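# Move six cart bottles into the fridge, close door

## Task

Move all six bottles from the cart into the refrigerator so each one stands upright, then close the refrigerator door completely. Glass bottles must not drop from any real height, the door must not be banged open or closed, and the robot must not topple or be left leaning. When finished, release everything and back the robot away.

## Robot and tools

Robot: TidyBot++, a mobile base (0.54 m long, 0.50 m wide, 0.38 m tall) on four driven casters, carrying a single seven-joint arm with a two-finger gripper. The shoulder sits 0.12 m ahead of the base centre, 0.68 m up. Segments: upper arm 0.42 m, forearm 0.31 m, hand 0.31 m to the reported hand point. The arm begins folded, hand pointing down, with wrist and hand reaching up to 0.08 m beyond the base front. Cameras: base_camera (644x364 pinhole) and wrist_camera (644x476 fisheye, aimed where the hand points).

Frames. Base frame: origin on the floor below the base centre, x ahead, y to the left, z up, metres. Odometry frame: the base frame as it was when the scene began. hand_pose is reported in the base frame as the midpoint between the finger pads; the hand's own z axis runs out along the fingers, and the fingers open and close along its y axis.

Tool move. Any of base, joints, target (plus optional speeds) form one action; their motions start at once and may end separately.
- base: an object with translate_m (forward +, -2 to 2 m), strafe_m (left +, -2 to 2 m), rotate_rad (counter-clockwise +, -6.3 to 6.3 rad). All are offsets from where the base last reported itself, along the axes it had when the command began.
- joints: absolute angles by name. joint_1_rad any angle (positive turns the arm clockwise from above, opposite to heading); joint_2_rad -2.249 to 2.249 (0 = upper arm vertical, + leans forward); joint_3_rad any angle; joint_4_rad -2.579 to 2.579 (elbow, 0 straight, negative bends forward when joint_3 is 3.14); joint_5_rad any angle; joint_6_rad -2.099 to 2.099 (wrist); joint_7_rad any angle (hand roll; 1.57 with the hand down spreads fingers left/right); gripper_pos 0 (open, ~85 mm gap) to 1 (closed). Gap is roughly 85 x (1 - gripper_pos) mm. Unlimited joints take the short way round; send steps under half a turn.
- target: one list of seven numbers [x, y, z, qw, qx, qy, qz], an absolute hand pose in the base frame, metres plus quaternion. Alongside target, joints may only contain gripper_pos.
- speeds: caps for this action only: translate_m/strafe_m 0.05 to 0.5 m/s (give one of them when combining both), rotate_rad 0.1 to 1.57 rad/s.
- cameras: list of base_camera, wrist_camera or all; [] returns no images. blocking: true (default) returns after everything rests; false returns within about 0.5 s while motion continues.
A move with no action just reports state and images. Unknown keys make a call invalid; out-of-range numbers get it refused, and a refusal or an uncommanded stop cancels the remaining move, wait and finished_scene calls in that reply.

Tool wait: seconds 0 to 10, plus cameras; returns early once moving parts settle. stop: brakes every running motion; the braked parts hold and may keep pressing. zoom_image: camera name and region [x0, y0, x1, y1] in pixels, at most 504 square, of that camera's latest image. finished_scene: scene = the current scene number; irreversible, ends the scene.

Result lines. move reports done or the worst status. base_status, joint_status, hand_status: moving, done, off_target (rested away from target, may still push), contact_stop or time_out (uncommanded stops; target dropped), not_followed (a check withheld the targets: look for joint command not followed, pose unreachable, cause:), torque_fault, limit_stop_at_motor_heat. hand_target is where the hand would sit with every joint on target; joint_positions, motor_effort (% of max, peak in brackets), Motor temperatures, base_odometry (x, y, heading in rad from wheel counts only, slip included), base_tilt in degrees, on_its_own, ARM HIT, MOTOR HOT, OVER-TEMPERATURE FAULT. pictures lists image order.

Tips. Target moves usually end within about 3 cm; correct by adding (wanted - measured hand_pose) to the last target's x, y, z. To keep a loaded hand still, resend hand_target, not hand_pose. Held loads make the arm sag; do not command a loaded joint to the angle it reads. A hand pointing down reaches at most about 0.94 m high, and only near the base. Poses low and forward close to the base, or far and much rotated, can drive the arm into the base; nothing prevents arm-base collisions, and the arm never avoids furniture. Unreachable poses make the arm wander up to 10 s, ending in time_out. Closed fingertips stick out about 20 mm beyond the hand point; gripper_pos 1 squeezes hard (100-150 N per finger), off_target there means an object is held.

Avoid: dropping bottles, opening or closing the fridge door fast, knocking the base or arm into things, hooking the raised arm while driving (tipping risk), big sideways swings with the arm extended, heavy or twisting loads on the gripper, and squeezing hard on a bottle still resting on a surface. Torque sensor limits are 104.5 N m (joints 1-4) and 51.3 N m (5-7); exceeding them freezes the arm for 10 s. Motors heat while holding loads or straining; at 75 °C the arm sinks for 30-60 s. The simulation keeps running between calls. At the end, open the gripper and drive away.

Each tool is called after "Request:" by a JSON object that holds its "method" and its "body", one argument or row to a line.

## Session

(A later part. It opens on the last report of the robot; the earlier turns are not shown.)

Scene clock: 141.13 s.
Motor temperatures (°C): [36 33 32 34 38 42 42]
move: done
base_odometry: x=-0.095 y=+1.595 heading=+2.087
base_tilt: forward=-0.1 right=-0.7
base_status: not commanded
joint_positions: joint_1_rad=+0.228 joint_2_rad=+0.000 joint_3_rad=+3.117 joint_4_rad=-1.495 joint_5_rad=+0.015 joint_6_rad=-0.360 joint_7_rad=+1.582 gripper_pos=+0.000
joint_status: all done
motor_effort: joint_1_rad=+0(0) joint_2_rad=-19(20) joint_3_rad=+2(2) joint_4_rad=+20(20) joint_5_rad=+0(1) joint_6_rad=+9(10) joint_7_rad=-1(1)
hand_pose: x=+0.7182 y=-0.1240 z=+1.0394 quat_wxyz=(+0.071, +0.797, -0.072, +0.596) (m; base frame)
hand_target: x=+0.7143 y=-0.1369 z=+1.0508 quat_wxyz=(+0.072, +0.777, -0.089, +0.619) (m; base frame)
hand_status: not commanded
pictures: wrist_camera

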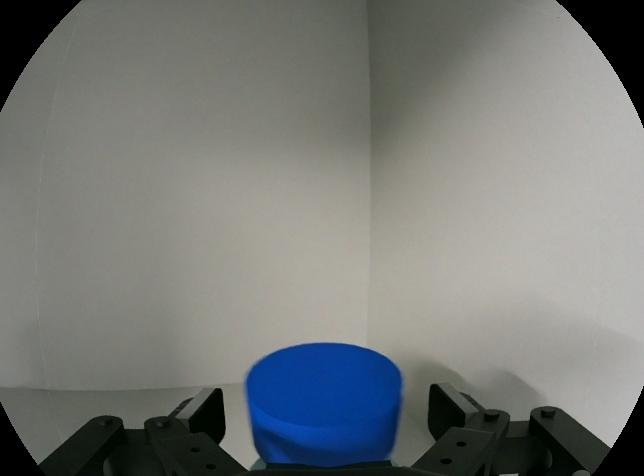

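Request:
{"method": "move", "body": {
  "joints": {"joint_2_rad":-0.43,"joint_4_rad":-1.70,"joint_6_rad":-0.45},
  "cameras": []
}}

Request:
{"method": "move", "body": {
  "base": {"translate_m":-0.7},
  "joints": {"joint_1_rad":0.0},
  "cameras": ["wrist_camera","base_camera"]
}}

Scene clock: 146.63 s.
Motor temperatures (°C): [36 33 32 34 38 42 42]
move: done
base_odometry: x=-0.095 y=+1.595 heading=+2.087
base_tilt: forward=-0.1 right=-0.8
base_status: not commanded
joint_positions: joint_1_rad=+0.228 joint_2_rad=-0.431 joint_3_rad=+3.117 joint_4_rad=-1.663 joint_5_rad=+0.015 joint_6_rad=-0.389 joint_7_rad=+1.582 gripper_pos=+0.000
joint_status: all done
motor_effort: joint_1_rad=+0(0) joint_2_rad=-6(22) joint_3_rad=+1(2) joint_4_rad=+19(22) joint_5_rad=+1(1) joint_6_rad=+10(11) joint_7_rad=+0(2)
hand_pose: x=+0.5421 y=-0.0838 z=+1.1528 quat_wxyz=(+0.085, +0.722, -0.064, +0.684) (m; base frame)
hand_target: x=+0.5412 y=-0.0937 z=+1.1110 quat_wxyz=(+0.079, +0.753, -0.084, +0.648) (m; base frame)
hand_status: not commanded
pictures: none
No camera images: "cameras" was empty.

Scene clock: 149.43 s.
Motor temperatures (°C): [36 33 32 34 38 42 42]
move: done
base_odometry: x=+0.251 y=+0.986 heading=+2.088
base_tilt: forward=-0.1 right=-0.8
base_status: done
joint_positions: joint_1_rad=+0.022 joint_2_rad=-0.435 joint_3_rad=+3.117 joint_4_rad=-1.666 joint_5_rad=+0.015 joint_6_rad=-0.391 joint_7_rad=+1.582 gripper_pos=+0.000
joint_status: all done
motor_effort: joint_1_rad=+0(1) joint_2_rad=-5(9) joint_3_rad=+2(3) joint_4_rad=+19(20) joint_5_rad=+1(1) joint_6_rad=+10(10) joint_7_rad=+0(2)
hand_pose: x=+0.5486 y=+0.0046 z=+1.1520 quat_wxyz=(+0.015, +0.725, +0.011, +0.689) (m; base frame)
hand_target: x=+0.5513 y=+0.0137 z=+1.1110 quat_wxyz=(-0.003, +0.758, +0.011, +0.652) (m; base frame)
hand_status: not commanded
pictures: base_camera, wrist_camera

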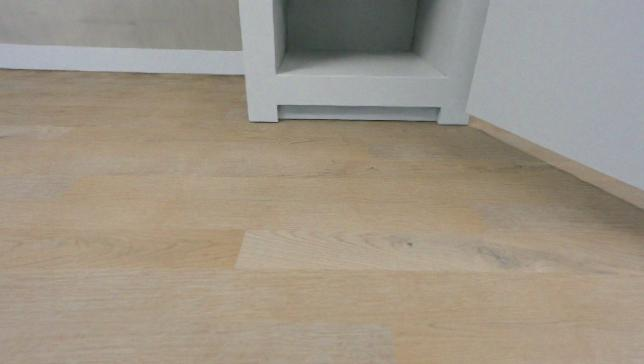

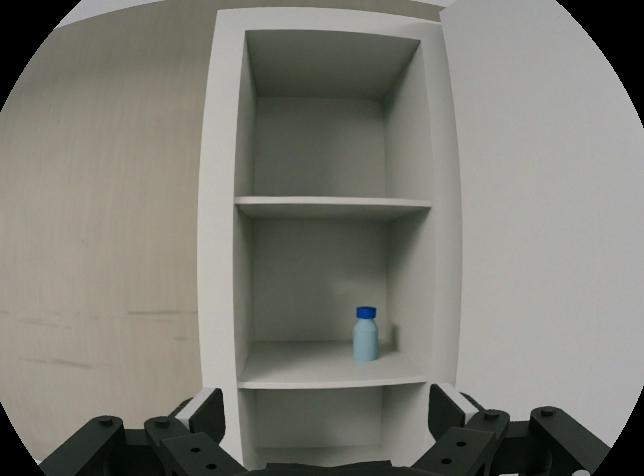

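Request:
{"method": "move", "body": {
  "base": {"translate_m":-1.153,"strafe_m":-0.033,"rotate_rad":-1.204},
  "speeds": {"rotate_rad":0.6},
  "joints": {"joint_1_rad":0.0,"joint_2_rad":-0.485,"joint_4_rad":-2.24,"joint_6_rad":-0.10,"gripper_pos":0.1}
}}

Scene clock: 155.97 s.
Motor temperatures (°C): [36 33 32 34 38 42 42]
move: done
base_odometry: x=+0.849 y=+0.000 heading=+0.883
base_tilt: forward=-0.1 right=-0.7
base_status: done
joint_positions: joint_1_rad=+0.018 joint_2_rad=-0.475 joint_3_rad=+3.122 joint_4_rad=-2.203 joint_5_rad=+0.015 joint_6_rad=-0.181 joint_7_rad=+1.582 gripper_pos=+0.100
joint_status: all done
motor_effort: joint_1_rad=+0(1) joint_2_rad=-4(9) joint_3_rad=+0(4) joint_4_rad=+20(22) joint_5_rad=+0(1) joint_6_rad=+9(11) joint_7_rad=-1(2)
hand_pose: x=+0.5303 y=+0.0022 z=+0.9032 quat_wxyz=(+0.013, +0.816, +0.012, +0.578) (m; base frame)
hand_target: x=+0.5303 y=+0.0115 z=+0.9090 quat_wxyz=(-0.001, +0.800, +0.011, +0.600) (m; base frame)
hand_status: not commanded
pictures: base_camera, wrist_camera

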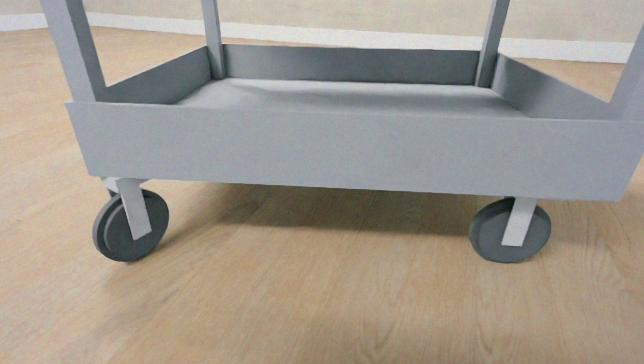

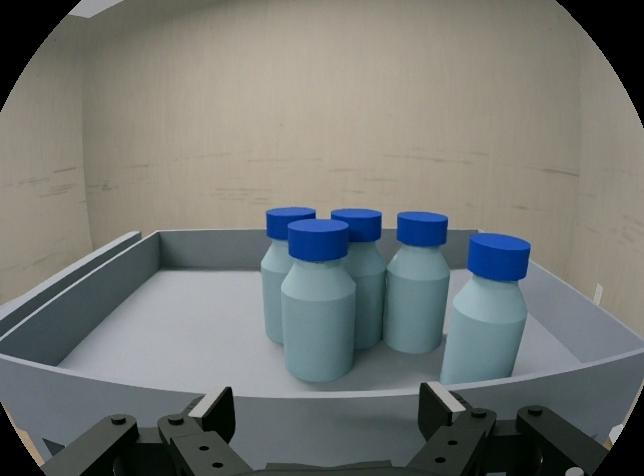

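Request:
{"method": "move", "body": {
  "base": {"translate_m":0.11,"strafe_m":0.008},
  "speeds": {"translate_m":0.2},
  "joints": {"gripper_pos":0.15},
  "cameras": ["wrist_camera"]
}}

Scene clock: 160.10 s.
Motor temperatures (°C): [36 33 32 34 38 42 41]
move: done
base_odometry: x=+0.913 y=+0.090 heading=+0.883
base_tilt: forward=-0.2 right=-0.8
base_status: done
joint_positions: joint_1_rad=+0.018 joint_2_rad=-0.483 joint_3_rad=+3.122 joint_4_rad=-2.204 joint_5_rad=+0.015 joint_6_rad=-0.179 joint_7_rad=+1.582 gripper_pos=+0.150
joint_status: all done
motor_effort: joint_1_rad=+0(0) joint_2_rad=-4(7) joint_3_rad=+2(3) joint_4_rad=+20(20) joint_5_rad=+0(1) joint_6_rad=+9(10) joint_7_rad=-1(2)
hand_pose: x=+0.5288 y=+0.0022 z=+0.9065 quat_wxyz=(+0.013, +0.813, +0.012, +0.581) (m; base frame)
hand_target: x=+0.5303 y=+0.0115 z=+0.9090 quat_wxyz=(-0.001, +0.800, +0.011, +0.600) (m; base frame)
hand_status: not commanded
pictures: wrist_camera

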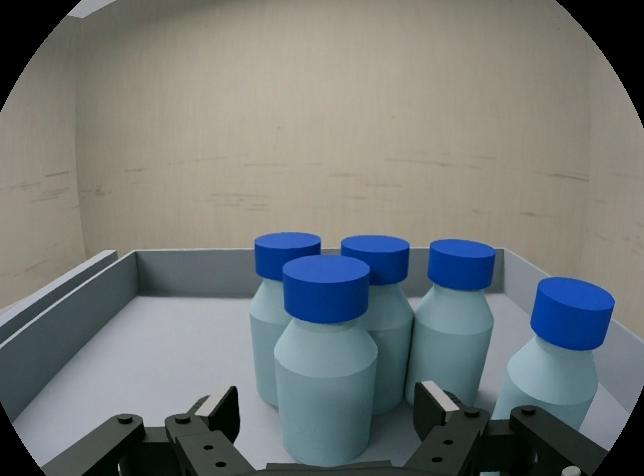

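Request:
{"method": "move", "body": {
  "base": {"translate_m":0.1},
  "speeds": {"translate_m":0.12},
  "cameras": ["wrist_camera"]
}}

Scene clock: 163.30 s.
Motor temperatures (°C): [36 33 32 34 38 42 41]
move: done
base_odometry: x=+0.976 y=+0.167 heading=+0.883
base_tilt: forward=-0.1 right=-0.7
base_status: done
joint_positions: joint_1_rad=+0.018 joint_2_rad=-0.484 joint_3_rad=+3.122 joint_4_rad=-2.205 joint_5_rad=+0.015 joint_6_rad=-0.178 joint_7_rad=+1.582 gripper_pos=+0.150
joint_status: not commanded
motor_effort: joint_1_rad=+0(0) joint_2_rad=-4(7) joint_3_rad=+1(2) joint_4_rad=+20(21) joint_5_rad=+1(1) joint_6_rad=+9(10) joint_7_rad=-1(2)
hand_pose: x=+0.5285 y=+0.0022 z=+0.9068 quat_wxyz=(+0.013, +0.813, +0.012, +0.582) (m; base frame)
hand_target: x=+0.5303 y=+0.0115 z=+0.9090 quat_wxyz=(-0.001, +0.800, +0.011, +0.600) (m; base frame)
hand_status: not commanded
pictures: wrist_camera

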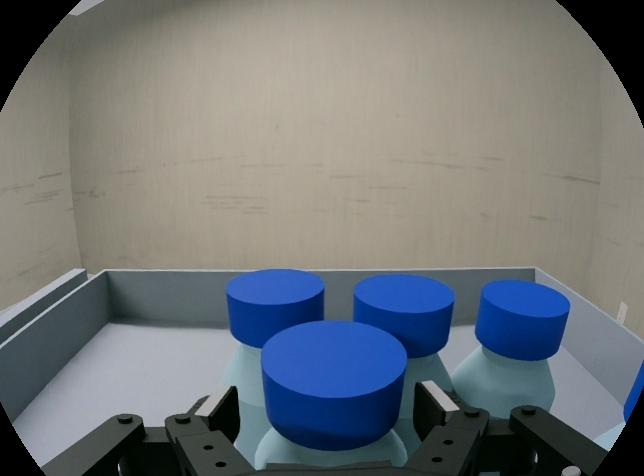

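Request:
{"method": "move", "body": {
  "base": {"translate_m":0.016,"strafe_m":-0.002},
  "speeds": {"translate_m":0.06},
  "cameras": []
}}

Request:
{"method": "move", "body": {
  "joints": {"gripper_pos":0.65},
  "cameras": ["wrist_camera"]
}}

Scene clock: 166.20 s.
Motor temperatures (°C): [36 33 32 34 38 42 41]
move: done
base_odometry: x=+0.988 y=+0.179 heading=+0.883
base_tilt: forward=-0.1 right=-0.6
base_status: done
joint_positions: joint_1_rad=+0.018 joint_2_rad=-0.483 joint_3_rad=+3.122 joint_4_rad=-2.205 joint_5_rad=+0.015 joint_6_rad=-0.178 joint_7_rad=+1.582 gripper_pos=+0.150
joint_status: not commanded
motor_effort: joint_1_rad=+0(0) joint_2_rad=-4(6) joint_3_rad=+1(2) joint_4_rad=+19(20) joint_5_rad=+0(1) joint_6_rad=+9(10) joint_7_rad=+0(2)
hand_pose: x=+0.5287 y=+0.0022 z=+0.9065 quat_wxyz=(+0.013, +0.813, +0.012, +0.582) (m; base frame)
hand_target: x=+0.5303 y=+0.0115 z=+0.9090 quat_wxyz=(-0.001, +0.800, +0.011, +0.600) (m; base frame)
hand_status: not commanded
pictures: none
No camera images: "cameras" was empty.

Scene clock: 167.03 s.
Motor temperatures (°C): [36 33 32 34 38 42 41]
move: off_target
base_odometry: x=+0.988 y=+0.179 heading=+0.883
base_tilt: forward=-0.2 right=-0.7
base_status: not commanded
joint_positions: joint_1_rad=+0.018 joint_2_rad=-0.483 joint_3_rad=+3.122 joint_4_rad=-2.205 joint_5_rad=+0.015 joint_6_rad=-0.177 joint_7_rad=+1.582 gripper_pos=+0.426
joint_status: gripper_pos off_target (ended at +0.426, target +0.650)
motor_effort: joint_1_rad=+0(1) joint_2_rad=-3(4) joint_3_rad=+0(2) joint_4_rad=+19(20) joint_5_rad=+1(1) joint_6_rad=+9(10) joint_7_rad=-1(1)
hand_pose: x=+0.5288 y=+0.0022 z=+0.9068 quat_wxyz=(+0.013, +0.813, +0.012, +0.582) (m; base frame)
hand_target: x=+0.5303 y=+0.0115 z=+0.9090 quat_wxyz=(-0.001, +0.800, +0.011, +0.600) (m; base frame)
hand_status: not commanded
pictures: wrist_camera

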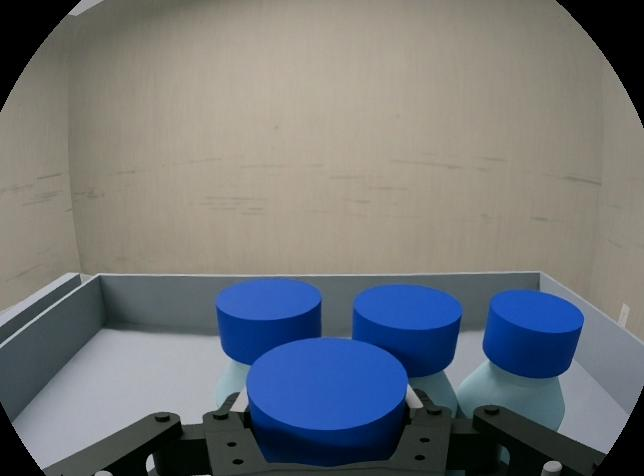

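Gripped; lift.

Request:
{"method": "move", "body": {
  "joints": {"joint_2_rad":-0.445,"joint_4_rad":-1.70,"joint_6_rad":-0.68},
  "cameras": ["wrist_camera"]
}}

Request:
{"method": "move", "body": {
  "base": {"translate_m":-0.35},
  "cameras": ["wrist_camera"]
}}

Scene clock: 170.50 s.
Motor temperatures (°C): [36 33 32 34 38 42 41]
move: done
base_odometry: x=+0.988 y=+0.179 heading=+0.883
base_tilt: forward=-0.1 right=-0.7
base_status: not commanded
joint_positions: joint_1_rad=+0.017 joint_2_rad=-0.445 joint_3_rad=+3.122 joint_4_rad=-1.739 joint_5_rad=+0.015 joint_6_rad=-0.638 joint_7_rad=+1.582 gripper_pos=+0.426
joint_status: all done
motor_effort: joint_1_rad=+0(1) joint_2_rad=-8(9) joint_3_rad=+1(3) joint_4_rad=+23(27) joint_5_rad=+0(2) joint_6_rad=+13(15) joint_7_rad=+0(2)
hand_pose: x=+0.5313 y=+0.0018 z=+1.0379 quat_wxyz=(+0.014, +0.822, +0.010, +0.569) (m; base frame)
hand_target: x=+0.5272 y=+0.0127 z=+1.0482 quat_wxyz=(-0.001, +0.823, +0.011, +0.567) (m; base frame)
hand_status: not commanded
pictures: wrist_camera

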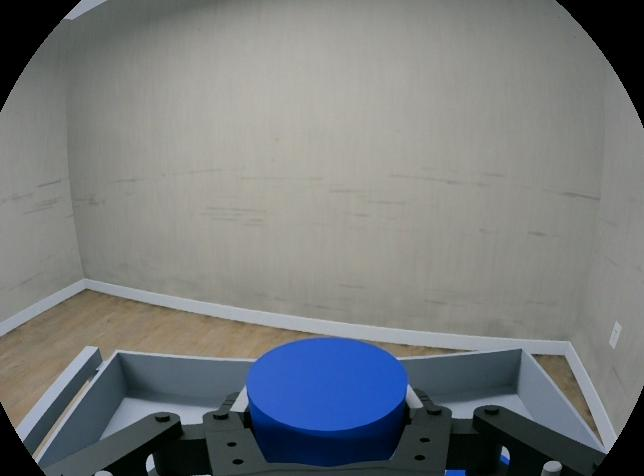

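Scene clock: 172.57 s.
Motor temperatures (°C): [36 33 32 34 38 42 41]
move: done
base_odometry: x=+0.766 y=-0.092 heading=+0.884
base_tilt: forward=-0.1 right=-0.7
base_status: done
joint_positions: joint_1_rad=+0.017 joint_2_rad=-0.438 joint_3_rad=+3.122 joint_4_rad=-1.736 joint_5_rad=+0.015 joint_6_rad=-0.645 joint_7_rad=+1.582 gripper_pos=+0.426
joint_status: not commanded
motor_effort: joint_1_rad=+0(1) joint_2_rad=-8(12) joint_3_rad=+1(2) joint_4_rad=+22(24) joint_5_rad=+1(1) joint_6_rad=+12(14) joint_7_rad=-2(2)
hand_pose: x=+0.5331 y=+0.0018 z=+1.0341 quat_wxyz=(+0.014, +0.826, +0.010, +0.564) (m; base frame)
hand_target: x=+0.5272 y=+0.0127 z=+1.0482 quat_wxyz=(-0.001, +0.823, +0.011, +0.567) (m; base frame)
hand_status: not commanded
pictures: wrist_camera

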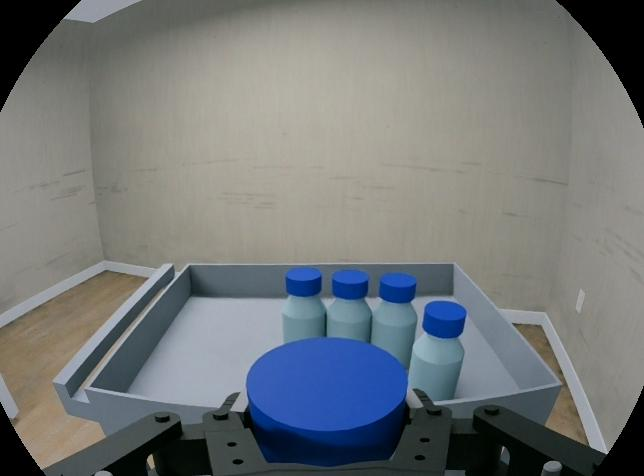

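Request:
{"method": "move", "body": {
  "base": {"translate_m":0.55,"strafe_m":1.209,"rotate_rad":1.204},
  "speeds": {"rotate_rad":0.7},
  "joints": {"joint_1_rad":0.03,"joint_2_rad":-0.495,"joint_4_rad":-1.60,"joint_6_rad":-0.80},
  "cameras": ["base_camera","wrist_camera"]
}}

Scene clock: 180.60 s.
Motor temperatures (°C): [36 33 32 34 38 42 41]
move: done
base_odometry: x=+0.180 y=+1.100 heading=+2.088
base_tilt: forward=-0.1 right=-0.7
base_status: done
joint_positions: joint_1_rad=+0.017 joint_2_rad=-0.476 joint_3_rad=+3.123 joint_4_rad=-1.634 joint_5_rad=+0.015 joint_6_rad=-0.762 joint_7_rad=+1.582 gripper_pos=+0.426
joint_status: all done
motor_effort: joint_1_rad=+0(2) joint_2_rad=-6(9) joint_3_rad=+2(4) joint_4_rad=+22(24) joint_5_rad=+0(1) joint_6_rad=+12(14) joint_7_rad=-1(2)
hand_pose: x=+0.5064 y=+0.0010 z=+1.0755 quat_wxyz=(+0.015, +0.819, +0.008, +0.574) (m; base frame)
hand_target: x=+0.4939 y=+0.0014 z=+1.0910 quat_wxyz=(+0.008, +0.815, -0.001, +0.580) (m; base frame)
hand_status: not commanded
pictures: base_camera, wrist_camera

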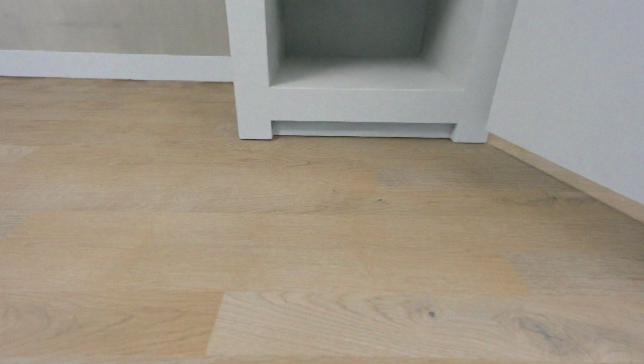

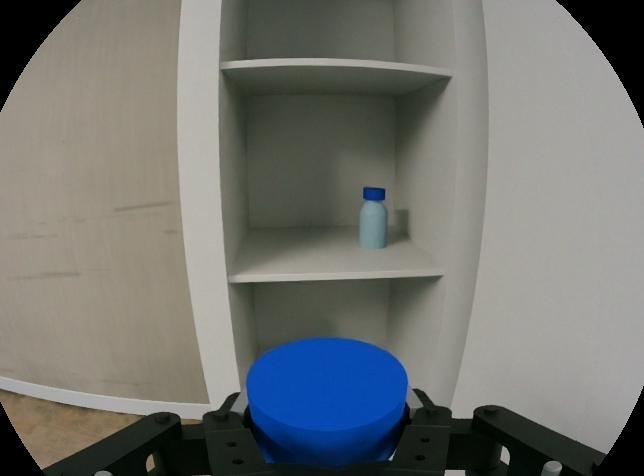

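Request:
{"method": "move", "body": {
  "base": {"translate_m":0.566,"strafe_m":-0.006},
  "speeds": {"translate_m":0.3},
  "joints": {"joint_1_rad":-0.18},
  "cameras": []
}}

Request:
{"method": "move", "body": {
  "joints": {"joint_2_rad":0.0,"joint_4_rad":-1.26,"joint_6_rad":-0.50},
  "cameras": ["wrist_camera"]
}}

Scene clock: 187.40 s.
Motor temperatures (°C): [36 33 32 34 38 42 41]
move: done
base_odometry: x=-0.094 y=+1.595 heading=+2.088
base_tilt: forward=-0.1 right=-0.7
base_status: done
joint_positions: joint_1_rad=-0.159 joint_2_rad=-0.478 joint_3_rad=+3.123 joint_4_rad=-1.634 joint_5_rad=+0.015 joint_6_rad=-0.764 joint_7_rad=+1.582 gripper_pos=+0.426
joint_status: all done
motor_effort: joint_1_rad=+0(1) joint_2_rad=-5(8) joint_3_rad=+1(3) joint_4_rad=+22(23) joint_5_rad=+0(1) joint_6_rad=+13(13) joint_7_rad=+0(2)
hand_pose: x=+0.4993 y=+0.0687 z=+1.0758 quat_wxyz=(-0.036, +0.815, +0.080, +0.573) (m; base frame)
hand_target: x=+0.4854 y=+0.0795 z=+1.0910 quat_wxyz=(-0.053, +0.810, +0.084, +0.577) (m; base frame)
hand_status: not commanded
pictures: none
No camera images: "cameras" was empty.

Scene clock: 189.27 s.
Motor temperatures (°C): [36 33 32 34 38 42 41]
move: done
base_odometry: x=-0.094 y=+1.595 heading=+2.088
base_tilt: forward=-0.1 right=-0.8
base_status: not commanded
joint_positions: joint_1_rad=-0.159 joint_2_rad=+0.012 joint_3_rad=+3.123 joint_4_rad=-1.302 joint_5_rad=+0.015 joint_6_rad=-0.613 joint_7_rad=+1.582 gripper_pos=+0.426
joint_status: all done
motor_effort: joint_1_rad=+0(0) joint_2_rad=-23(26) joint_3_rad=+0(2) joint_4_rad=+23(24) joint_5_rad=+1(1) joint_6_rad=+13(14) joint_7_rad=-1(2)
hand_pose: x=+0.7106 y=+0.1045 z=+1.0739 quat_wxyz=(-0.040, +0.817, +0.080, +0.569) (m; base frame)
hand_target: x=+0.7113 y=+0.1224 z=+1.1402 quat_wxyz=(-0.064, +0.767, +0.078, +0.634) (m; base frame)
hand_status: not commanded
pictures: wrist_camera

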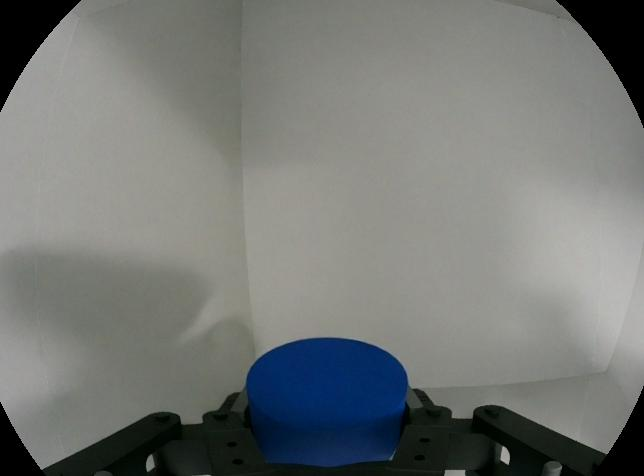

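Request:
{"method": "move", "body": {
  "joints": {"joint_1_rad":-0.22,"joint_2_rad":0.0,"joint_4_rad":-1.34,"joint_6_rad":-0.42},
  "cameras": []
}}

Request:
{"method": "move", "body": {
  "joints": {"joint_2_rad":-0.005,"joint_4_rad":-1.39,"joint_6_rad":-0.38},
  "cameras": []
}}

Request:
{"method": "move", "body": {
  "joints": {"joint_2_rad":-0.01,"joint_4_rad":-1.44,"joint_6_rad":-0.35},
  "cameras": ["wrist_camera"]
}}

Scene clock: 192.40 s.
Motor temperatures (°C): [36 33 32 34 38 42 41]
move: done
base_odometry: x=-0.094 y=+1.595 heading=+2.088
base_tilt: forward=+0.0 right=-0.8
base_status: not commanded
joint_positions: joint_1_rad=-0.201 joint_2_rad=+0.012 joint_3_rad=+3.123 joint_4_rad=-1.331 joint_5_rad=+0.015 joint_6_rad=-0.533 joint_7_rad=+1.582 gripper_pos=+0.426
joint_status: all done
motor_effort: joint_1_rad=+0(1) joint_2_rad=-24(24) joint_3_rad=+1(2) joint_4_rad=+23(24) joint_5_rad=+0(1) joint_6_rad=+13(14) joint_7_rad=-1(2)
hand_pose: x=+0.7127 y=+0.1317 z=+1.0798 quat_wxyz=(-0.055, +0.801, +0.096, +0.589) (m; base frame)
hand_target: x=+0.7124 y=+0.1476 z=+1.1159 quat_wxyz=(-0.076, +0.765, +0.093, +0.633) (m; base frame)
hand_status: not commanded
pictures: none
No camera images: "cameras" was empty.

Scene clock: 193.40 s.
Motor temperatures (°C): [36 33 32 34 38 42 41]
move: done
base_odometry: x=-0.094 y=+1.595 heading=+2.088
base_tilt: forward=-0.1 right=-0.7
base_status: not commanded
joint_positions: joint_1_rad=-0.201 joint_2_rad=+0.012 joint_3_rad=+3.123 joint_4_rad=-1.378 joint_5_rad=+0.015 joint_6_rad=-0.490 joint_7_rad=+1.582 gripper_pos=+0.426
joint_status: all done
motor_effort: joint_1_rad=+0(0) joint_2_rad=-23(25) joint_3_rad=+0(2) joint_4_rad=+23(25) joint_5_rad=+0(1) joint_6_rad=+13(14) joint_7_rad=+0(2)
hand_pose: x=+0.7152 y=+0.1325 z=+1.0640 quat_wxyz=(-0.055, +0.802, +0.097, +0.587) (m; base frame)
hand_target: x=+0.7129 y=+0.1478 z=+1.1006 quat_wxyz=(-0.076, +0.767, +0.094, +0.631) (m; base frame)
hand_status: not commanded
pictures: none
No camera images: "cameras" was empty.

Scene clock: 194.17 s.
Motor temperatures (°C): [36 33 32 34 38 42 41]
move: done
base_odometry: x=-0.094 y=+1.595 heading=+2.088
base_tilt: forward=-0.1 right=-0.7
base_status: not commanded
joint_positions: joint_1_rad=-0.201 joint_2_rad=+0.012 joint_3_rad=+3.123 joint_4_rad=-1.429 joint_5_rad=+0.015 joint_6_rad=-0.458 joint_7_rad=+1.582 gripper_pos=+0.426
joint_status: all done
motor_effort: joint_1_rad=+0(0) joint_2_rad=-23(25) joint_3_rad=+1(2) joint_4_rad=+24(25) joint_5_rad=+0(1) joint_6_rad=+13(14) joint_7_rad=-1(2)
hand_pose: x=+0.7158 y=+0.1327 z=+1.0427 quat_wxyz=(-0.054, +0.807, +0.098, +0.579) (m; base frame)
hand_target: x=+0.7122 y=+0.1476 z=+1.0820 quat_wxyz=(-0.075, +0.771, +0.094, +0.625) (m; base frame)
hand_status: not commanded
pictures: wrist_camera

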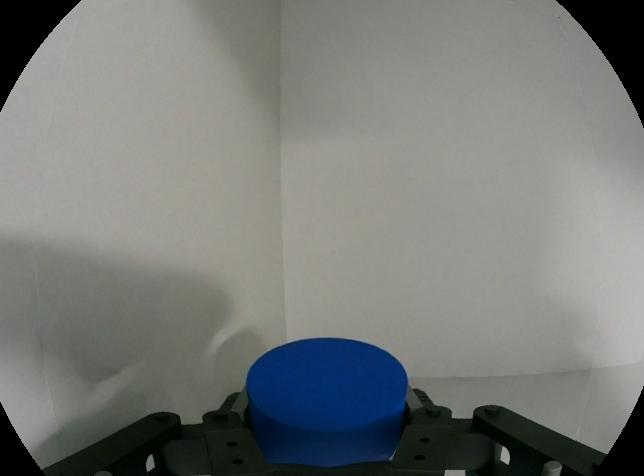

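Request:
{"method": "move", "body": {
  "joints": {"joint_2_rad":-0.01,"joint_4_rad":-1.46,"joint_6_rad":-0.335},
  "cameras": []
}}

Request:
{"method": "move", "body": {
  "joints": {"joint_2_rad":-0.01,"joint_4_rad":-1.48,"joint_6_rad":-0.315},
  "cameras": []
}}

Request:
{"method": "move", "body": {
  "joints": {"joint_2_rad":-0.015,"joint_4_rad":-1.51,"joint_6_rad":-0.295},
  "cameras": []
}}

Request:
{"method": "move", "body": {
  "joints": {"joint_2_rad":-0.015,"joint_4_rad":-1.53,"joint_6_rad":-0.28},
  "cameras": ["wrist_camera"]
}}

Scene clock: 198.00 s.
Motor temperatures (°C): [36 33 32 34 38 42 41]
move: done
base_odometry: x=-0.094 y=+1.595 heading=+2.088
base_tilt: forward=+0.0 right=-0.6
base_status: not commanded
joint_positions: joint_1_rad=-0.201 joint_2_rad=+0.012 joint_3_rad=+3.123 joint_4_rad=-1.445 joint_5_rad=+0.015 joint_6_rad=-0.442 joint_7_rad=+1.582 gripper_pos=+0.426
joint_status: all done
motor_effort: joint_1_rad=+0(0) joint_2_rad=-23(25) joint_3_rad=+1(2) joint_4_rad=+23(25) joint_5_rad=+1(1) joint_6_rad=+12(14) joint_7_rad=-1(2)
hand_pose: x=+0.7164 y=+0.1329 z=+1.0379 quat_wxyz=(-0.054, +0.807, +0.098, +0.580) (m; base frame)
hand_target: x=+0.7127 y=+0.1478 z=+1.0743 quat_wxyz=(-0.075, +0.773, +0.094, +0.623) (m; base frame)
hand_status: not commanded
pictures: none
No camera images: "cameras" was empty.

Scene clock: 198.57 s.
Motor temperatures (°C): [36 33 32 34 38 42 41]
move: done
base_odometry: x=-0.094 y=+1.595 heading=+2.088
base_tilt: forward=-0.1 right=-0.7
base_status: not commanded
joint_positions: joint_1_rad=-0.201 joint_2_rad=+0.011 joint_3_rad=+3.123 joint_4_rad=-1.458 joint_5_rad=+0.015 joint_6_rad=-0.417 joint_7_rad=+1.582 gripper_pos=+0.426
joint_status: all done
motor_effort: joint_1_rad=+0(0) joint_2_rad=-22(24) joint_3_rad=+1(2) joint_4_rad=+23(24) joint_5_rad=+1(1) joint_6_rad=+12(13) joint_7_rad=+0(2)
hand_pose: x=+0.7175 y=+0.1333 z=+1.0380 quat_wxyz=(-0.055, +0.803, +0.097, +0.585) (m; base frame)
hand_target: x=+0.7134 y=+0.1479 z=+1.0680 quat_wxyz=(-0.075, +0.773, +0.094, +0.623) (m; base frame)
hand_status: not commanded
pictures: none
No camera images: "cameras" was empty.

Scene clock: 199.20 s.
Motor temperatures (°C): [36 33 32 34 38 42 41]
move: done
base_odometry: x=-0.094 y=+1.595 heading=+2.088
base_tilt: forward=-0.1 right=-0.7
base_status: not commanded
joint_positions: joint_1_rad=-0.201 joint_2_rad=+0.003 joint_3_rad=+3.123 joint_4_rad=-1.480 joint_5_rad=+0.015 joint_6_rad=-0.387 joint_7_rad=+1.582 gripper_pos=+0.426
joint_status: all done
motor_effort: joint_1_rad=+0(1) joint_2_rad=-20(22) joint_3_rad=+1(1) joint_4_rad=+21(22) joint_5_rad=+0(1) joint_6_rad=+11(12) joint_7_rad=-1(1)
hand_pose: x=+0.7160 y=+0.1332 z=+1.0383 quat_wxyz=(-0.055, +0.799, +0.097, +0.591) (m; base frame)
hand_target: x=+0.7116 y=+0.1475 z=+1.0586 quat_wxyz=(-0.075, +0.774, +0.095, +0.621) (m; base frame)
hand_status: not commanded
pictures: none
No camera images: "cameras" was empty.

Scene clock: 199.77 s.
Motor temperatures (°C): [36 33 32 34 38 42 41]
move: done
base_odometry: x=-0.094 y=+1.595 heading=+2.088
base_tilt: forward=-0.2 right=-0.6
base_status: not commanded
joint_positions: joint_1_rad=-0.201 joint_2_rad=-0.001 joint_3_rad=+3.123 joint_4_rad=-1.495 joint_5_rad=+0.015 joint_6_rad=-0.365 joint_7_rad=+1.582 gripper_pos=+0.426
joint_status: all done
motor_effort: joint_1_rad=-1(1) joint_2_rad=-19(20) joint_3_rad=+0(1) joint_4_rad=+20(22) joint_5_rad=+0(1) joint_6_rad=+10(11) joint_7_rad=-1(2)
hand_pose: x=+0.7155 y=+0.1332 z=+1.0384 quat_wxyz=(-0.056, +0.795, +0.097, +0.596) (m; base frame)
hand_target: x=+0.7117 y=+0.1476 z=+1.0508 quat_wxyz=(-0.075, +0.776, +0.095, +0.619) (m; base frame)
hand_status: not commanded
pictures: wrist_camera

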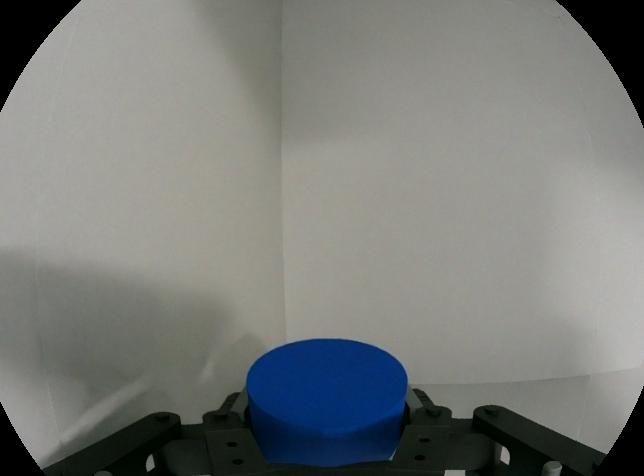

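Request:
{"method": "move", "body": {
  "joints": {"gripper_pos":0.3},
  "cameras": []
}}

Request:
{"method": "move", "body": {
  "joints": {"gripper_pos":0.08},
  "cameras": []
}}

Request:
{"method": "move", "body": {
  "joints": {"joint_2_rad":-0.43,"joint_4_rad":-1.70,"joint_6_rad":-0.45},
  "cameras": ["wrist_camera"]
}}

Request:
{"method": "move", "body": {
  "base": {"translate_m":-0.7},
  "joints": {"joint_1_rad":0.0},
  "cameras": ["wrist_camera"]
}}

Request:
{"method": "move", "body": {
  "base": {"translate_m":-1.289,"strafe_m":-0.115,"rotate_rad":-1.204},
  "speeds": {"rotate_rad":0.6},
  "joints": {"joint_1_rad":0.0,"joint_2_rad":-0.485,"joint_4_rad":-2.24,"joint_6_rad":-0.10,"gripper_pos":0.1}
}}

Scene clock: 207.20 s.
Motor temperatures (°C): [36 33 32 34 38 42 41]
move: done
base_odometry: x=-0.094 y=+1.595 heading=+2.088
base_tilt: forward=-0.1 right=-0.7
base_status: not commanded
joint_positions: joint_1_rad=-0.201 joint_2_rad=-0.001 joint_3_rad=+3.123 joint_4_rad=-1.495 joint_5_rad=+0.015 joint_6_rad=-0.359 joint_7_rad=+1.582 gripper_pos=+0.300
joint_status: all done
motor_effort: joint_1_rad=+0(1) joint_2_rad=-19(20) joint_3_rad=+1(2) joint_4_rad=+20(21) joint_5_rad=+0(1) joint_6_rad=+10(11) joint_7_rad=-1(2)
hand_pose: x=+0.7159 y=+0.1333 z=+1.0400 quat_wxyz=(-0.056, +0.794, +0.097, +0.598) (m; base frame)
hand_target: x=+0.7117 y=+0.1476 z=+1.0508 quat_wxyz=(-0.075, +0.776, +0.095, +0.619) (m; base frame)
hand_status: not commanded
pictures: none
No camera images: "cameras" was empty.

Scene clock: 207.83 s.
Motor temperatures (°C): [36 33 32 34 38 42 41]
move: done
base_odometry: x=-0.094 y=+1.595 heading=+2.088
base_tilt: forward=-0.2 right=-0.7
base_status: not commanded
joint_positions: joint_1_rad=-0.201 joint_2_rad=-0.001 joint_3_rad=+3.123 joint_4_rad=-1.495 joint_5_rad=+0.015 joint_6_rad=-0.359 joint_7_rad=+1.582 gripper_pos=+0.080
joint_status: all done
motor_effort: joint_1_rad=+0(1) joint_2_rad=-19(20) joint_3_rad=+1(2) joint_4_rad=+20(21) joint_5_rad=+0(1) joint_6_rad=+10(10) joint_7_rad=-1(1)
hand_pose: x=+0.7159 y=+0.1333 z=+1.0400 quat_wxyz=(-0.056, +0.794, +0.097, +0.598) (m; base frame)
hand_target: x=+0.7117 y=+0.1476 z=+1.0508 quat_wxyz=(-0.075, +0.776, +0.095, +0.619) (m; base frame)
hand_status: not commanded
pictures: none
No camera images: "cameras" was empty.

Scene clock: 209.47 s.
Motor temperatures (°C): [36 33 32 34 38 42 41]
move: done
base_odometry: x=-0.094 y=+1.595 heading=+2.088
base_tilt: forward=-0.1 right=-0.7
base_status: not commanded
joint_positions: joint_1_rad=-0.201 joint_2_rad=-0.431 joint_3_rad=+3.123 joint_4_rad=-1.663 joint_5_rad=+0.015 joint_6_rad=-0.389 joint_7_rad=+1.582 gripper_pos=+0.080
joint_status: all done
motor_effort: joint_1_rad=+0(0) joint_2_rad=-5(22) joint_3_rad=+1(2) joint_4_rad=+19(21) joint_5_rad=+0(1) joint_6_rad=+10(10) joint_7_rad=-1(1)
hand_pose: x=+0.5394 y=+0.0967 z=+1.1529 quat_wxyz=(-0.061, +0.719, +0.089, +0.686) (m; base frame)
hand_target: x=+0.5379 y=+0.1077 z=+1.1110 quat_wxyz=(-0.074, +0.752, +0.094, +0.648) (m; base frame)
hand_status: not commanded
pictures: wrist_camera

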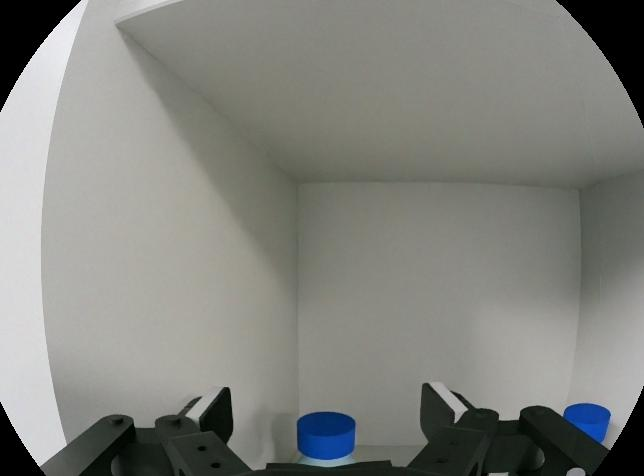

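Scene clock: 212.27 s.
Motor temperatures (°C): [36 33 32 34 38 42 41]
move: done
base_odometry: x=+0.252 y=+0.987 heading=+2.088
base_tilt: forward=-0.1 right=-0.7
base_status: done
joint_positions: joint_1_rad=-0.021 joint_2_rad=-0.435 joint_3_rad=+3.123 joint_4_rad=-1.666 joint_5_rad=+0.015 joint_6_rad=-0.391 joint_7_rad=+1.582 gripper_pos=+0.080
joint_status: all done
motor_effort: joint_1_rad=+0(1) joint_2_rad=-4(9) joint_3_rad=+2(3) joint_4_rad=+20(20) joint_5_rad=+1(1) joint_6_rad=+10(10) joint_7_rad=+0(2)
hand_pose: x=+0.5482 y=+0.0198 z=+1.1520 quat_wxyz=(+0.001, +0.725, +0.024, +0.689) (m; base frame)
hand_target: x=+0.5513 y=+0.0137 z=+1.1110 quat_wxyz=(-0.003, +0.758, +0.011, +0.652) (m; base frame)
hand_status: not commanded
pictures: wrist_camera

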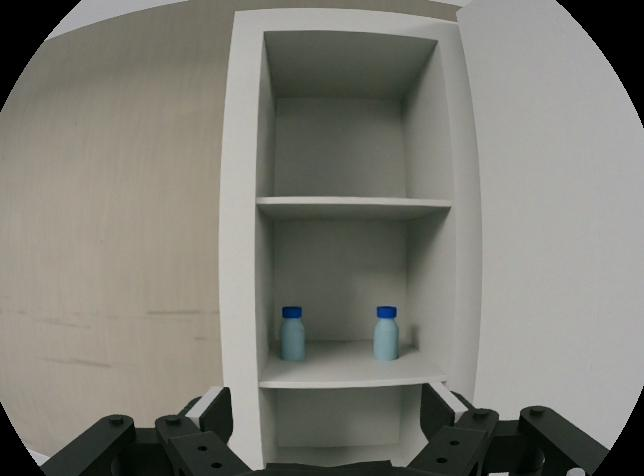

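Scene clock: 215.97 s.
Motor temperatures (°C): [36 33 32 34 38 42 41]
move: done
base_odometry: x=+0.989 y=-0.077 heading=+0.884
base_tilt: forward=-0.1 right=-0.7
base_status: done
joint_positions: joint_1_rad=-0.017 joint_2_rad=-0.475 joint_3_rad=+3.123 joint_4_rad=-2.203 joint_5_rad=+0.015 joint_6_rad=-0.181 joint_7_rad=+1.582 gripper_pos=+0.100
joint_status: all done
motor_effort: joint_1_rad=+0(1) joint_2_rad=-4(9) joint_3_rad=+2(3) joint_4_rad=+20(22) joint_5_rad=+0(1) joint_6_rad=+9(10) joint_7_rad=+0(2)
hand_pose: x=+0.5301 y=+0.0161 z=+0.9031 quat_wxyz=(+0.003, +0.816, +0.026, +0.578) (m; base frame)
hand_target: x=+0.5303 y=+0.0115 z=+0.9090 quat_wxyz=(-0.001, +0.800, +0.011, +0.600) (m; base frame)
hand_status: not commanded
pictures: base_camera, wrist_camera

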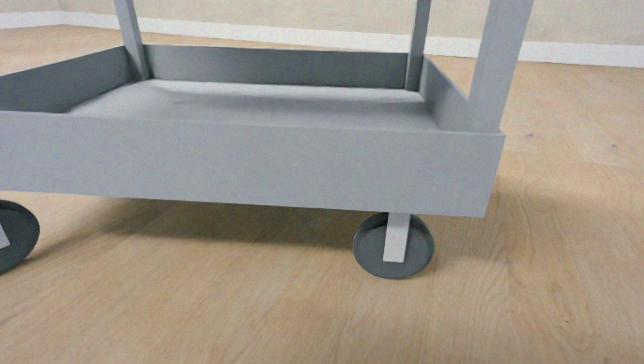

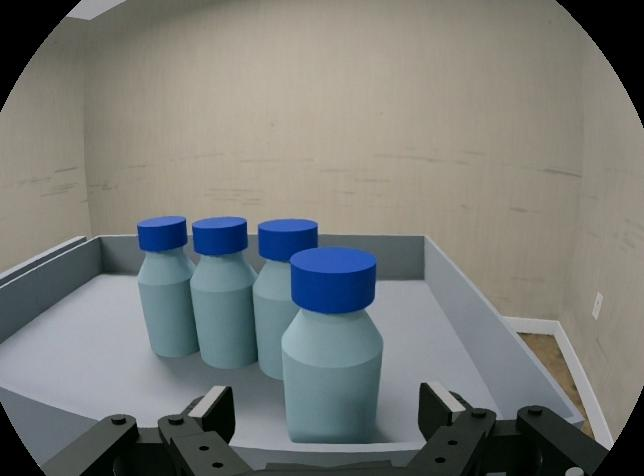

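Request:
{"method": "move", "body": {
  "base": {"translate_m":0.087,"strafe_m":-0.003},
  "speeds": {"translate_m":0.15},
  "joints": {"gripper_pos":0.15},
  "cameras": ["wrist_camera"]
}}

Scene clock: 218.73 s.
Motor temperatures (°C): [36 33 32 34 38 42 41]
move: done
base_odometry: x=+1.046 y=-0.012 heading=+0.884
base_tilt: forward=-0.1 right=-0.7
base_status: done
joint_positions: joint_1_rad=-0.017 joint_2_rad=-0.483 joint_3_rad=+3.123 joint_4_rad=-2.204 joint_5_rad=+0.015 joint_6_rad=-0.179 joint_7_rad=+1.582 gripper_pos=+0.150
joint_status: all done
motor_effort: joint_1_rad=+0(0) joint_2_rad=-4(6) joint_3_rad=+1(2) joint_4_rad=+20(20) joint_5_rad=+1(1) joint_6_rad=+9(10) joint_7_rad=-1(2)
hand_pose: x=+0.5285 y=+0.0161 z=+0.9062 quat_wxyz=(+0.003, +0.813, +0.026, +0.581) (m; base frame)
hand_target: x=+0.5303 y=+0.0115 z=+0.9090 quat_wxyz=(-0.001, +0.800, +0.011, +0.600) (m; base frame)
hand_status: not commanded
pictures: wrist_camera

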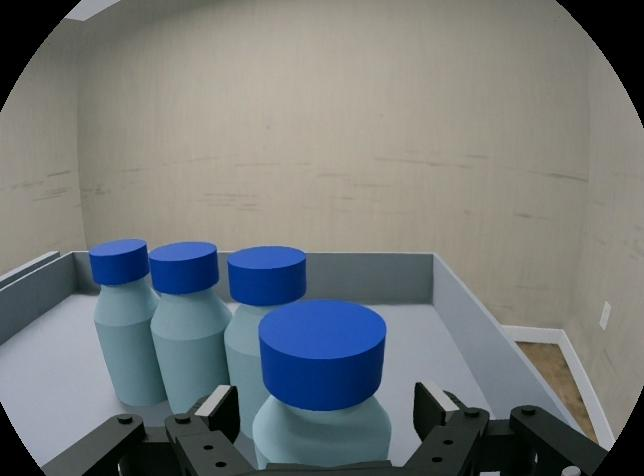

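Request:
{"method": "move", "body": {
  "base": {"translate_m":0.033,"strafe_m":0.001},
  "speeds": {"translate_m":0.1},
  "cameras": ["wrist_camera"]
}}

Request:
{"method": "move", "body": {
  "joints": {"gripper_pos":0.65},
  "cameras": ["wrist_camera"]
}}

Scene clock: 222.20 s.
Motor temperatures (°C): [36 33 32 34 38 42 41]
move: done
base_odometry: x=+1.067 y=+0.015 heading=+0.883
base_tilt: forward=-0.1 right=-0.7
base_status: done
joint_positions: joint_1_rad=-0.017 joint_2_rad=-0.484 joint_3_rad=+3.123 joint_4_rad=-2.205 joint_5_rad=+0.015 joint_6_rad=-0.179 joint_7_rad=+1.582 gripper_pos=+0.150
joint_status: not commanded
motor_effort: joint_1_rad=+0(0) joint_2_rad=-4(7) joint_3_rad=+1(2) joint_4_rad=+20(20) joint_5_rad=+0(1) joint_6_rad=+9(10) joint_7_rad=+0(2)
hand_pose: x=+0.5282 y=+0.0161 z=+0.9065 quat_wxyz=(+0.003, +0.813, +0.026, +0.582) (m; base frame)
hand_target: x=+0.5303 y=+0.0115 z=+0.9090 quat_wxyz=(-0.001, +0.800, +0.011, +0.600) (m; base frame)
hand_status: not commanded
pictures: wrist_camera

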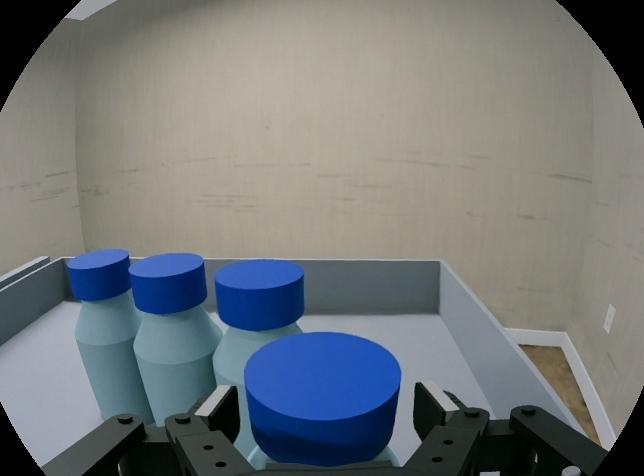

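Scene clock: 223.03 s.
Motor temperatures (°C): [36 33 32 34 38 42 41]
move: off_target
base_odometry: x=+1.067 y=+0.015 heading=+0.883
base_tilt: forward=-0.2 right=-0.6
base_status: not commanded
joint_positions: joint_1_rad=-0.017 joint_2_rad=-0.484 joint_3_rad=+3.123 joint_4_rad=-2.205 joint_5_rad=+0.015 joint_6_rad=-0.177 joint_7_rad=+1.582 gripper_pos=+0.432
joint_status: gripper_pos off_target (ended at +0.432, target +0.650)
motor_effort: joint_1_rad=+0(1) joint_2_rad=-3(4) joint_3_rad=+1(3) joint_4_rad=+20(20) joint_5_rad=+1(1) joint_6_rad=+9(11) joint_7_rad=-1(2)
hand_pose: x=+0.5284 y=+0.0162 z=+0.9069 quat_wxyz=(+0.003, +0.812, +0.026, +0.582) (m; base frame)
hand_target: x=+0.5303 y=+0.0115 z=+0.9090 quat_wxyz=(-0.001, +0.800, +0.011, +0.600) (m; base frame)
hand_status: not commanded
pictures: wrist_camera

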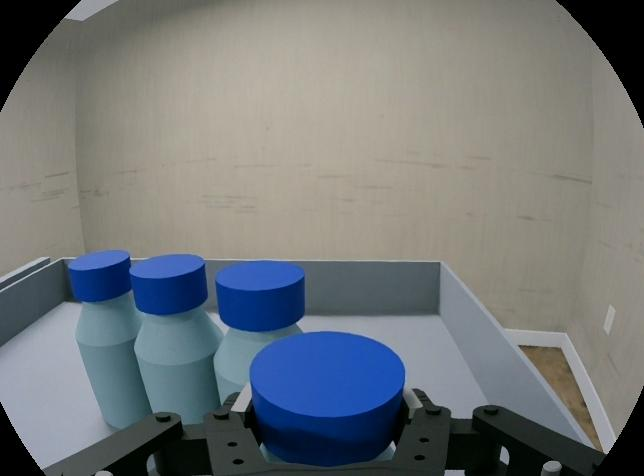

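Request:
{"method": "move", "body": {
  "joints": {"joint_2_rad":-0.445,"joint_4_rad":-1.70,"joint_6_rad":-0.68},
  "cameras": []
}}

Request:
{"method": "move", "body": {
  "base": {"translate_m":-0.35},
  "cameras": ["wrist_camera"]
}}

Request:
{"method": "move", "body": {
  "base": {"translate_m":0.627,"strafe_m":1.374,"rotate_rad":1.204},
  "speeds": {"rotate_rad":0.7},
  "joints": {"joint_1_rad":0.03,"joint_2_rad":-0.495,"joint_4_rad":-1.60,"joint_6_rad":-0.80},
  "cameras": ["wrist_camera"]
}}

Scene clock: 227.73 s.
Motor temperatures (°C): [36 33 32 34 38 42 41]
move: done
base_odometry: x=+1.067 y=+0.015 heading=+0.883
base_tilt: forward=-0.2 right=-0.7
base_status: not commanded
joint_positions: joint_1_rad=-0.017 joint_2_rad=-0.442 joint_3_rad=+3.123 joint_4_rad=-1.745 joint_5_rad=+0.015 joint_6_rad=-0.643 joint_7_rad=+1.582 gripper_pos=+0.432
joint_status: all done
motor_effort: joint_1_rad=+0(1) joint_2_rad=-8(10) joint_3_rad=+1(3) joint_4_rad=+24(26) joint_5_rad=+0(1) joint_6_rad=+13(15) joint_7_rad=+0(2)
hand_pose: x=+0.5313 y=+0.0153 z=+1.0314 quat_wxyz=(+0.004, +0.826, +0.024, +0.563) (m; base frame)
hand_target: x=+0.5272 y=+0.0127 z=+1.0482 quat_wxyz=(-0.001, +0.823, +0.011, +0.567) (m; base frame)
hand_status: not commanded
pictures: none
No camera images: "cameras" was empty.

Scene clock: 229.83 s.
Motor temperatures (°C): [36 33 32 34 38 42 41]
move: done
base_odometry: x=+0.844 y=-0.256 heading=+0.883
base_tilt: forward=-0.2 right=-0.6
base_status: done
joint_positions: joint_1_rad=-0.017 joint_2_rad=-0.435 joint_3_rad=+3.122 joint_4_rad=-1.741 joint_5_rad=+0.015 joint_6_rad=-0.651 joint_7_rad=+1.582 gripper_pos=+0.432
joint_status: not commanded
motor_effort: joint_1_rad=+0(1) joint_2_rad=-8(13) joint_3_rad=+2(3) joint_4_rad=+24(25) joint_5_rad=+1(1) joint_6_rad=+14(14) joint_7_rad=+0(2)
hand_pose: x=+0.5331 y=+0.0155 z=+1.0281 quat_wxyz=(+0.004, +0.829, +0.024, +0.558) (m; base frame)
hand_target: x=+0.5272 y=+0.0127 z=+1.0482 quat_wxyz=(-0.001, +0.823, +0.011, +0.567) (m; base frame)
hand_status: not commanded
pictures: wrist_camera

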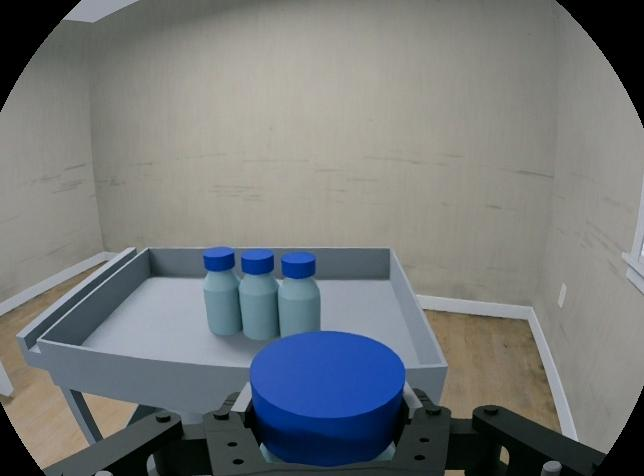

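Scene clock: 234.13 s.
Motor temperatures (°C): [36 33 32 34 38 42 41]
move: done
base_odometry: x=+0.181 y=+1.101 heading=+2.087
base_tilt: forward=-0.2 right=-0.7
base_status: done
joint_positions: joint_1_rad=+0.012 joint_2_rad=-0.475 joint_3_rad=+3.123 joint_4_rad=-1.639 joint_5_rad=+0.015 joint_6_rad=-0.767 joint_7_rad=+1.582 gripper_pos=+0.432
joint_status: all done
motor_effort: joint_1_rad=+0(2) joint_2_rad=-6(10) joint_3_rad=+1(3) joint_4_rad=+23(26) joint_5_rad=+0(2) joint_6_rad=+13(15) joint_7_rad=-1(2)
hand_pose: x=+0.5063 y=+0.0035 z=+1.0705 quat_wxyz=(+0.013, +0.822, +0.011, +0.569) (m; base frame)
hand_target: x=+0.4939 y=+0.0014 z=+1.0910 quat_wxyz=(+0.008, +0.815, -0.001, +0.580) (m; base frame)
hand_status: not commanded
pictures: wrist_camera

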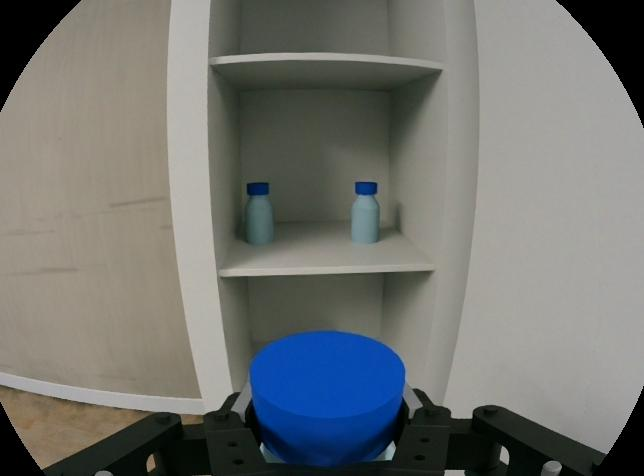

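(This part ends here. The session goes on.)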